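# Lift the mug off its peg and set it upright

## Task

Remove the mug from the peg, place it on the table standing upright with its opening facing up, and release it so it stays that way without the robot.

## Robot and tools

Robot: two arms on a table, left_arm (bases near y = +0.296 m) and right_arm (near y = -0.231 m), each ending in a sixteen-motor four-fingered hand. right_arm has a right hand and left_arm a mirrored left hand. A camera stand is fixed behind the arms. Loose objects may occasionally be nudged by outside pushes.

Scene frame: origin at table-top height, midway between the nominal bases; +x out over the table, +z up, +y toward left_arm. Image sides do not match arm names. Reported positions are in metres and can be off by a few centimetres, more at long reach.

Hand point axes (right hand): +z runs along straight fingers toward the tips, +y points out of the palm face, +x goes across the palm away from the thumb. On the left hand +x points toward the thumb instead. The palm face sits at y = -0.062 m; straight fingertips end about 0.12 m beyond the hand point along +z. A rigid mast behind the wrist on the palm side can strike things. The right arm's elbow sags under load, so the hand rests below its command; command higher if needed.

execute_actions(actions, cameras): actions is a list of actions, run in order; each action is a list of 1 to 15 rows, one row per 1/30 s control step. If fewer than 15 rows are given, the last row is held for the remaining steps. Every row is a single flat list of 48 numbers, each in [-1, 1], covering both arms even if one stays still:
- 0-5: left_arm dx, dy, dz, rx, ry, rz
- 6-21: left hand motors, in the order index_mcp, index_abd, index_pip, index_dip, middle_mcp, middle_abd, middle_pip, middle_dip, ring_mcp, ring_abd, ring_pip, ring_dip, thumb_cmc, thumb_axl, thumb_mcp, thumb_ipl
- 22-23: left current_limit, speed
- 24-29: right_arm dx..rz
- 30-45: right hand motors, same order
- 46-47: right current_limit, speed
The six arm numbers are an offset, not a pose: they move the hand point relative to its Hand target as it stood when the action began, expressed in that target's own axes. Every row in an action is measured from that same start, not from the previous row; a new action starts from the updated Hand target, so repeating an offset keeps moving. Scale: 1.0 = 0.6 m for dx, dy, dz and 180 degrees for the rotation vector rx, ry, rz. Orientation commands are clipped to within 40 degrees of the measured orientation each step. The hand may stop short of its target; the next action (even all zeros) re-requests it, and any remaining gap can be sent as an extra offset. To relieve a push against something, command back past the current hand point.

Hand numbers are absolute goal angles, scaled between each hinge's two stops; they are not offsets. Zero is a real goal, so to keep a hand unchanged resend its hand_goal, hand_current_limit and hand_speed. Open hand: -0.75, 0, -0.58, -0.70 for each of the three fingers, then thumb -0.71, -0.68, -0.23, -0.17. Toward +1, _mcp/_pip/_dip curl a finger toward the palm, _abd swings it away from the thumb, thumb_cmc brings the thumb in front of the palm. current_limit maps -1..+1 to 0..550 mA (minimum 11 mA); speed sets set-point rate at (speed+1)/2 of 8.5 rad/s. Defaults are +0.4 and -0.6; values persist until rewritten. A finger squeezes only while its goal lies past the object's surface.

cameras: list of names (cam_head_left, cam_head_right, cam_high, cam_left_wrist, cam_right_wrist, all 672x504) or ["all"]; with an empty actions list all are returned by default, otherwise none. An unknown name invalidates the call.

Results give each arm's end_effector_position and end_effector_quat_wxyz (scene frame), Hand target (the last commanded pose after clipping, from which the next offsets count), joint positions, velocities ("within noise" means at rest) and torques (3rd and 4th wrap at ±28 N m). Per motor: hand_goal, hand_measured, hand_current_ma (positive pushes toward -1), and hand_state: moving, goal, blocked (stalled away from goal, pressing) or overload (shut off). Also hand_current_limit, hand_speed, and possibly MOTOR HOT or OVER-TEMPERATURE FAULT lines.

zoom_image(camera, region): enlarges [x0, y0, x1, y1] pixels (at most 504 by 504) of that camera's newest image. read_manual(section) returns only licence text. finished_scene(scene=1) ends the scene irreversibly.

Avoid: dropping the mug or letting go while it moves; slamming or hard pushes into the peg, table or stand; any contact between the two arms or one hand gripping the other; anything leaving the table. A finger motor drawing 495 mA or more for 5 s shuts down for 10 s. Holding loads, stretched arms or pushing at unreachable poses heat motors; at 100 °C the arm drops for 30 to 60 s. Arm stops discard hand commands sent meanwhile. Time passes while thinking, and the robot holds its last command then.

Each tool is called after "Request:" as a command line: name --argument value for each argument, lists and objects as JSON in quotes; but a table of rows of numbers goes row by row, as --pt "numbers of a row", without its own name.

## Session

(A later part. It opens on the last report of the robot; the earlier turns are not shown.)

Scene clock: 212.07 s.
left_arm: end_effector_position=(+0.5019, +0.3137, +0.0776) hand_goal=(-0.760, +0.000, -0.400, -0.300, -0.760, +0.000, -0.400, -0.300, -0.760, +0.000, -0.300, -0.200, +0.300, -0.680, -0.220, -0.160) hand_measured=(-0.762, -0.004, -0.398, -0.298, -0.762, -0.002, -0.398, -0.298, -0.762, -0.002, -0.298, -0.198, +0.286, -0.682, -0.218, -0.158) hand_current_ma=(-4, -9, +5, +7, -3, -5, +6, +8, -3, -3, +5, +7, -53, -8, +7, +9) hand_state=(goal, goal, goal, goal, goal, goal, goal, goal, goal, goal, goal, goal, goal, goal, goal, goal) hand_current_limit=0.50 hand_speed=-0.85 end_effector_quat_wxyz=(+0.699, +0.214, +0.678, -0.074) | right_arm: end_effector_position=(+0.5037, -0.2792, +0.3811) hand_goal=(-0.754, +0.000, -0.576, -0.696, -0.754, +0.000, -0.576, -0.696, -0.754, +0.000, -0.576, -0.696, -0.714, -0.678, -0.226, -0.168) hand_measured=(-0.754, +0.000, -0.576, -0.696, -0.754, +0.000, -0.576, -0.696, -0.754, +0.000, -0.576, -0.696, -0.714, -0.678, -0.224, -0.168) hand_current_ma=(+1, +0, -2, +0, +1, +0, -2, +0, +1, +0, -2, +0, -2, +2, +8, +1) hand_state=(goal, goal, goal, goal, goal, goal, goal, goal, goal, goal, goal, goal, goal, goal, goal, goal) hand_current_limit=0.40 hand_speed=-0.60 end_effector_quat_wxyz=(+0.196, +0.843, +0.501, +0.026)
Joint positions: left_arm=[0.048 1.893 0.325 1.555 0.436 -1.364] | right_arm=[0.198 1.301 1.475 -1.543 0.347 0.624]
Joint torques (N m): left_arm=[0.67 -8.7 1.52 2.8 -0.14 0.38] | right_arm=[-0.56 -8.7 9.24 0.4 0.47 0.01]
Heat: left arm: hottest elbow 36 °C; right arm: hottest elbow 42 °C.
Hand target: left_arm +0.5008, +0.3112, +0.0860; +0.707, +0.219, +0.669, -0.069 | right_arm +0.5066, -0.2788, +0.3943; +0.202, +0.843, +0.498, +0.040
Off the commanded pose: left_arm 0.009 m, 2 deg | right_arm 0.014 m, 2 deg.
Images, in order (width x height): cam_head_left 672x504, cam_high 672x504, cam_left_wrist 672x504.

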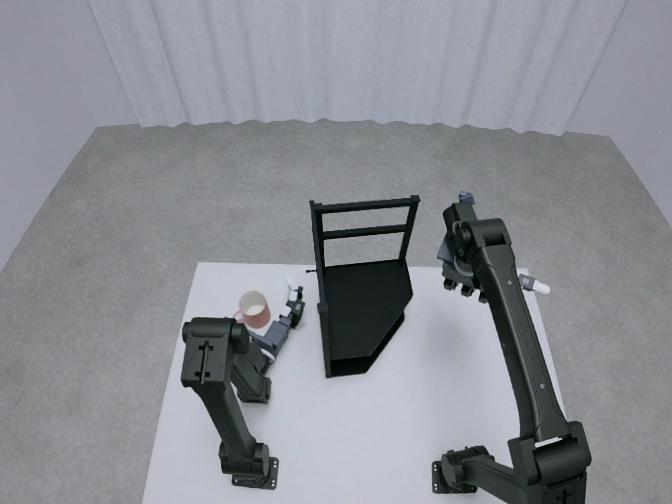

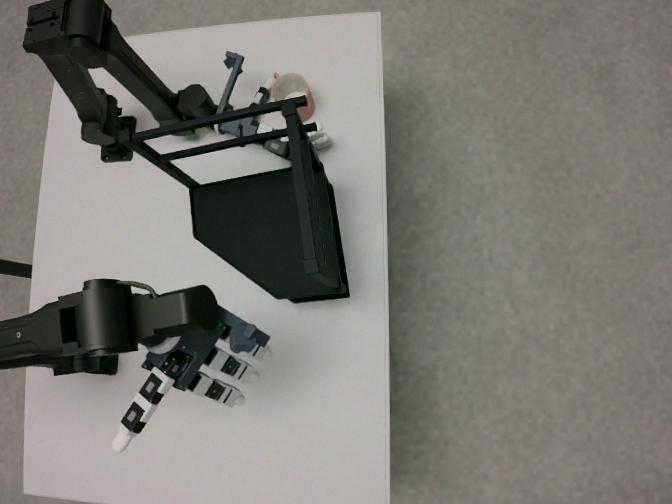

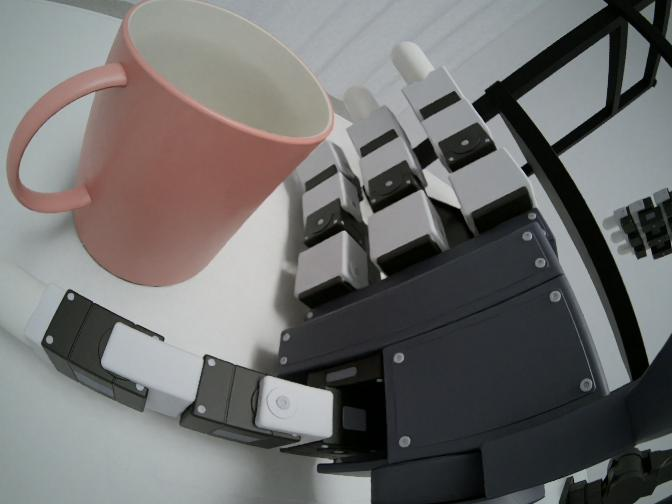

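Request:
execute_actions --actions '[]' --cameras '["all"]'

Scene clock: 212.60 s.
left_arm: end_effector_position=(+0.5019, +0.3138, +0.0776) hand_goal=(-0.760, +0.000, -0.400, -0.300, -0.760, +0.000, -0.400, -0.300, -0.760, +0.000, -0.300, -0.200, +0.300, -0.680, -0.220, -0.160) hand_measured=(-0.762, -0.004, -0.398, -0.298, -0.762, -0.002, -0.398, -0.298, -0.762, -0.002, -0.298, -0.198, +0.286, -0.682, -0.218, -0.158) hand_current_ma=(-4, -9, +5, +7, -3, -5, +6, +8, -3, -3, +5, +7, -53, -8, +7, +9) hand_state=(goal, goal, goal, goal, goal, goal, goal, goal, goal, goal, goal, goal, goal, goal, goal, goal) hand_current_limit=0.50 hand_speed=-0.85 end_effector_quat_wxyz=(+0.699, +0.214, +0.678, -0.074) | right_arm: end_effector_position=(+0.5037, -0.2792, +0.3811) hand_goal=(-0.754, +0.000, -0.576, -0.696, -0.754, +0.000, -0.576, -0.696, -0.754, +0.000, -0.576, -0.696, -0.714, -0.678, -0.226, -0.168) hand_measured=(-0.754, +0.000, -0.576, -0.696, -0.754, +0.000, -0.576, -0.696, -0.754, +0.000, -0.576, -0.696, -0.714, -0.678, -0.224, -0.168) hand_current_ma=(+1, +0, -2, +0, +1, +0, -2, +0, +1, +0, -2, +0, -2, +2, +8, +1) hand_state=(goal, goal, goal, goal, goal, goal, goal, goal, goal, goal, goal, goal, goal, goal, goal, goal) hand_current_limit=0.40 hand_speed=-0.60 end_effector_quat_wxyz=(+0.196, +0.843, +0.501, +0.026)
Joint positions: left_arm=[0.048 1.893 0.325 1.555 0.436 -1.364] | right_arm=[0.198 1.301 1.475 -1.543 0.347 0.624]
Joint velocities: within noise
Joint torques (N m): left_arm=[0.67 -9.11 1.62 2.84 -0.11 0.34] | right_arm=[-0.44 -9.17 9.39 0.31 0.5 0]
Heat: left arm: hottest elbow 36 °C; right arm: hottest elbow 42 °C.
Hand target: left_arm +0.5008, +0.3113, +0.0860; +0.707, +0.219, +0.669, -0.069 | right_arm +0.5066, -0.2788, +0.3943; +0.202, +0.843, +0.498, +0.040
Off the commanded pose: left_arm 0.009 m, 2 deg | right_arm 0.014 m, 2 deg.

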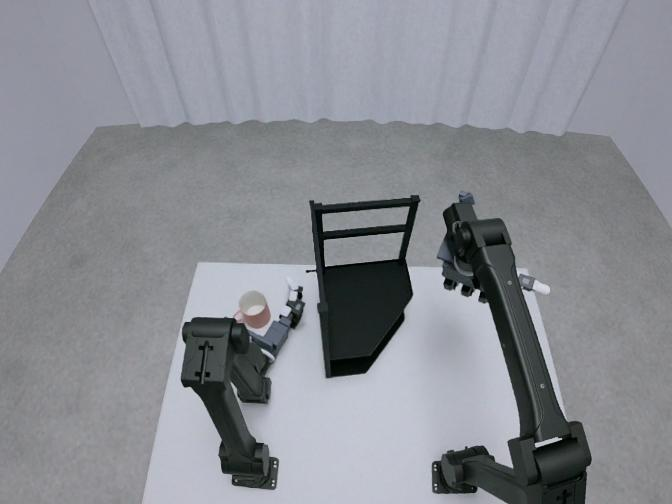

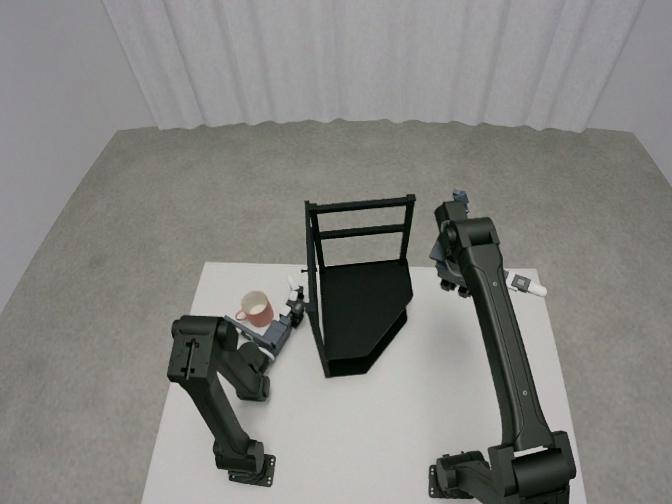

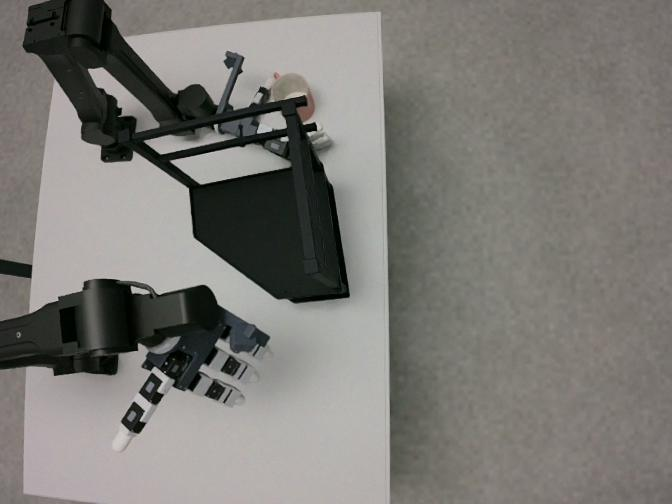

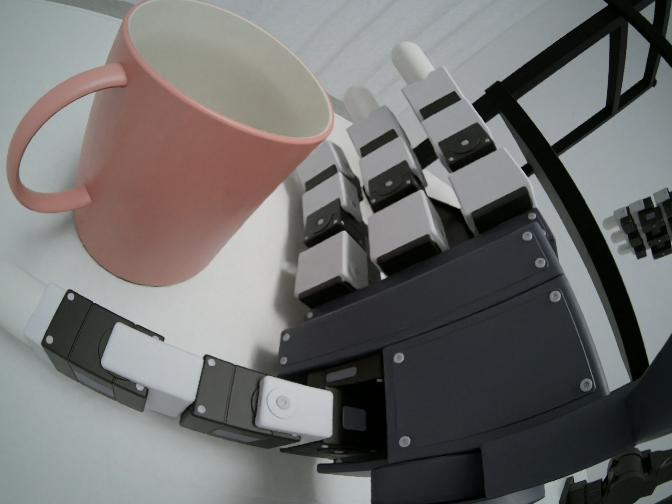

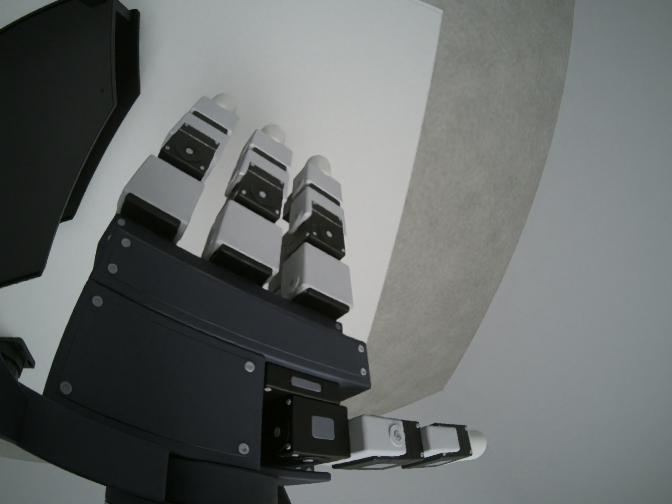

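Request:
execute_actions --actions '[[[0,0,-0.004,0,0,0,-0.76,0,-0.4,-0.3,-0.76,0,-0.4,-0.3,-0.76,0,-0.3,-0.2,0.3,-0.68,-0.22,-0.16,0.5,-0.85,0,0,0,0,0,0,-0.754,0,-0.576,-0.696,-0.754,0,-0.576,-0.696,-0.754,0,-0.576,-0.696,-0.714,-0.678,-0.226,-0.168,0.4,-0.6],[0,0,-0.012,0,0,0,-0.76,0,-0.4,-0.3,-0.76,0,-0.4,-0.3,-0.76,0,-0.3,-0.2,0.3,-0.68,-0.22,-0.16,0.5,-0.85,0,0,0,0,0,0,-0.754,0,-0.576,-0.696,-0.754,0,-0.576,-0.696,-0.754,0,-0.576,-0.696,-0.714,-0.678,-0.226,-0.168,0.4,-0.6],[0,0,-0.022,0,0,0,-0.76,0,-0.4,-0.3,-0.76,0,-0.4,-0.3,-0.76,0,-0.3,-0.2,0.3,-0.68,-0.22,-0.16,0.5,-0.85,0,0,0,0,0,0,-0.754,0,-0.576,-0.696,-0.754,0,-0.576,-0.696,-0.754,0,-0.576,-0.696,-0.714,-0.678,-0.226,-0.168,0.4,-0.6],[0,0,-0.034,0,0,0,-0.76,0,-0.4,-0.3,-0.76,0,-0.4,-0.3,-0.76,0,-0.3,-0.2,0.3,-0.68,-0.22,-0.16,0.5,-0.85,0,0,0,0,0,0,-0.754,0,-0.576,-0.696,-0.754,0,-0.576,-0.696,-0.754,0,-0.576,-0.696,-0.714,-0.678,-0.226,-0.168,0.4,-0.6],[0,0,-0.046,0,0,0,-0.76,0,-0.4,-0.3,-0.76,0,-0.4,-0.3,-0.76,0,-0.3,-0.2,0.3,-0.68,-0.22,-0.16,0.5,-0.85,0,0,0,0,0,0,-0.754,0,-0.576,-0.696,-0.754,0,-0.576,-0.696,-0.754,0,-0.576,-0.696,-0.714,-0.678,-0.226,-0.168,0.4,-0.6],[0,0,-0.058,0,0,0,-0.76,0,-0.4,-0.3,-0.76,0,-0.4,-0.3,-0.76,0,-0.3,-0.2,0.3,-0.68,-0.22,-0.16,0.5,-0.85,0,0,0,0,0,0,-0.754,0,-0.576,-0.696,-0.754,0,-0.576,-0.696,-0.754,0,-0.576,-0.696,-0.714,-0.678,-0.226,-0.168,0.4,-0.6],[0,0,-0.068,0,0,0,-0.76,0,-0.4,-0.3,-0.76,0,-0.4,-0.3,-0.76,0,-0.3,-0.2,0.3,-0.68,-0.22,-0.16,0.5,-0.85,0,0,0,0,0,0,-0.754,0,-0.576,-0.696,-0.754,0,-0.576,-0.696,-0.754,0,-0.576,-0.696,-0.714,-0.678,-0.226,-0.168,0.4,-0.6],[0,0,-0.077,0,0,0,-0.76,0,-0.4,-0.3,-0.76,0,-0.4,-0.3,-0.76,0,-0.3,-0.2,0.3,-0.68,-0.22,-0.16,0.5,-0.85,0,0,0,0,0,0,-0.754,0,-0.576,-0.696,-0.754,0,-0.576,-0.696,-0.754,0,-0.576,-0.696,-0.714,-0.678,-0.226,-0.168,0.4,-0.6],[0,0,-0.083,0,0,0,-0.76,0,-0.4,-0.3,-0.76,0,-0.4,-0.3,-0.76,0,-0.3,-0.2,0.3,-0.68,-0.22,-0.16,0.5,-0.85,0,0,0,0,0,0,-0.754,0,-0.576,-0.696,-0.754,0,-0.576,-0.696,-0.754,0,-0.576,-0.696,-0.714,-0.678,-0.226,-0.168,0.4,-0.6]]]' --cameras '["cam_left_wrist", "cam_head_left"]'

Scene clock: 215.73 s.
left_arm: end_effector_position=(+0.4574, +0.3273, +0.0784) hand_goal=(-0.760, +0.000, -0.400, -0.300, -0.760, +0.000, -0.400, -0.300, -0.760, +0.000, -0.300, -0.200, +0.300, -0.680, -0.220, -0.160) hand_measured=(-0.762, -0.004, -0.398, -0.298, -0.762, -0.002, -0.398, -0.298, -0.762, -0.002, -0.298, -0.198, +0.286, -0.682, -0.218, -0.158) hand_current_ma=(-4, -9, +5, +7, -3, -5, +6, +8, -3, -3, +5, +7, -53, -8, +7, +9) hand_state=(goal, goal, goal, goal, goal, goal, goal, goal, goal, goal, goal, goal, goal, goal, goal, goal) hand_current_limit=0.50 hand_speed=-0.85 end_effector_quat_wxyz=(+0.684, +0.219, +0.691, -0.079) | right_arm: end_effector_position=(+0.5037, -0.2792, +0.3811) hand_goal=(-0.754, +0.000, -0.576, -0.696, -0.754, +0.000, -0.576, -0.696, -0.754, +0.000, -0.576, -0.696, -0.714, -0.678, -0.226, -0.168) hand_measured=(-0.754, +0.000, -0.576, -0.696, -0.754, +0.000, -0.576, -0.696, -0.754, +0.000, -0.576, -0.696, -0.714, -0.678, -0.224, -0.168) hand_current_ma=(+1, +0, -2, +0, +1, +0, -2, +0, +1, +0, -2, +0, -2, +2, +8, +1) hand_state=(goal, goal, goal, goal, goal, goal, goal, goal, goal, goal, goal, goal, goal, goal, goal, goal) hand_current_limit=0.40 hand_speed=-0.60 end_effector_quat_wxyz=(+0.196, +0.843, +0.501, +0.026)
Joint positions: left_arm=[0.117 1.829 0.206 1.564 0.514 -1.35] | right_arm=[0.198 1.301 1.475 -1.543 0.347 0.624]
Joint torques (N m): left_arm=[2.55 -7.71 0.88 2.91 0.28 0.31] | right_arm=[-0.09 -8.76 9.33 0.34 0.46 0]
Heat: left arm: hottest elbow 35 °C; right arm: hottest elbow 42 °C.
Hand target: left_arm +0.4551, +0.3313, +0.0855; +0.707, +0.219, +0.669, -0.069 | right_arm +0.5066, -0.2788, +0.3943; +0.202, +0.843, +0.498, +0.040
Off the commanded pose: left_arm 0.008 m, 4 deg | right_arm 0.014 m, 2 deg.
joint sent to its limit (left arm) — joint 4 (wrist pitch), upper limit. The joint targets still meet the commanded pose.
Images, in order (width x height): cam_head_left 672x504, cam_left_wrist 672x504.

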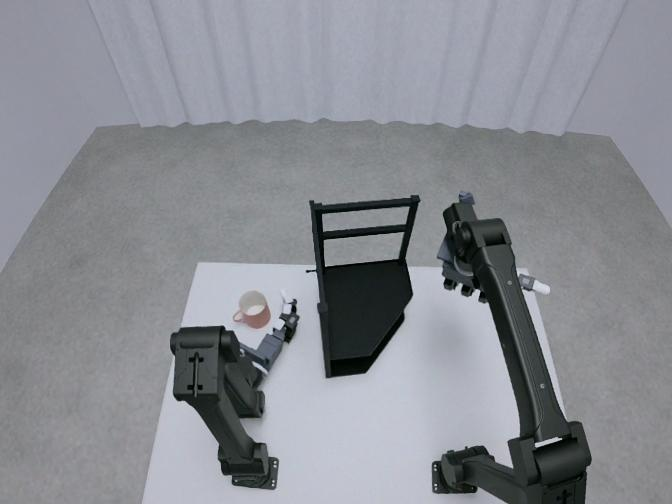

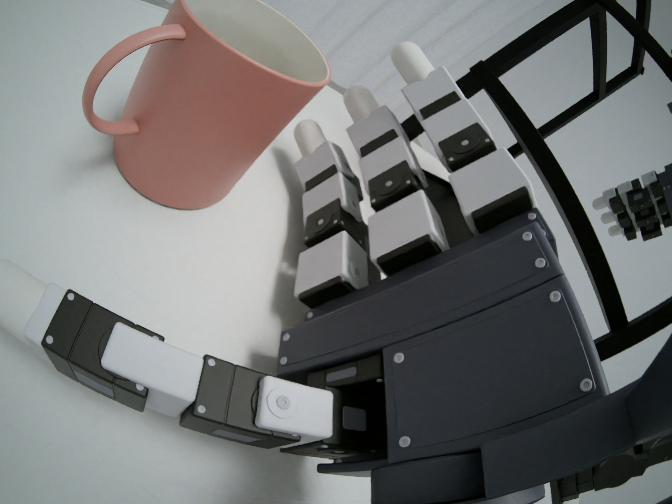

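Request:
finished_scene

The scene is finished: the task was done.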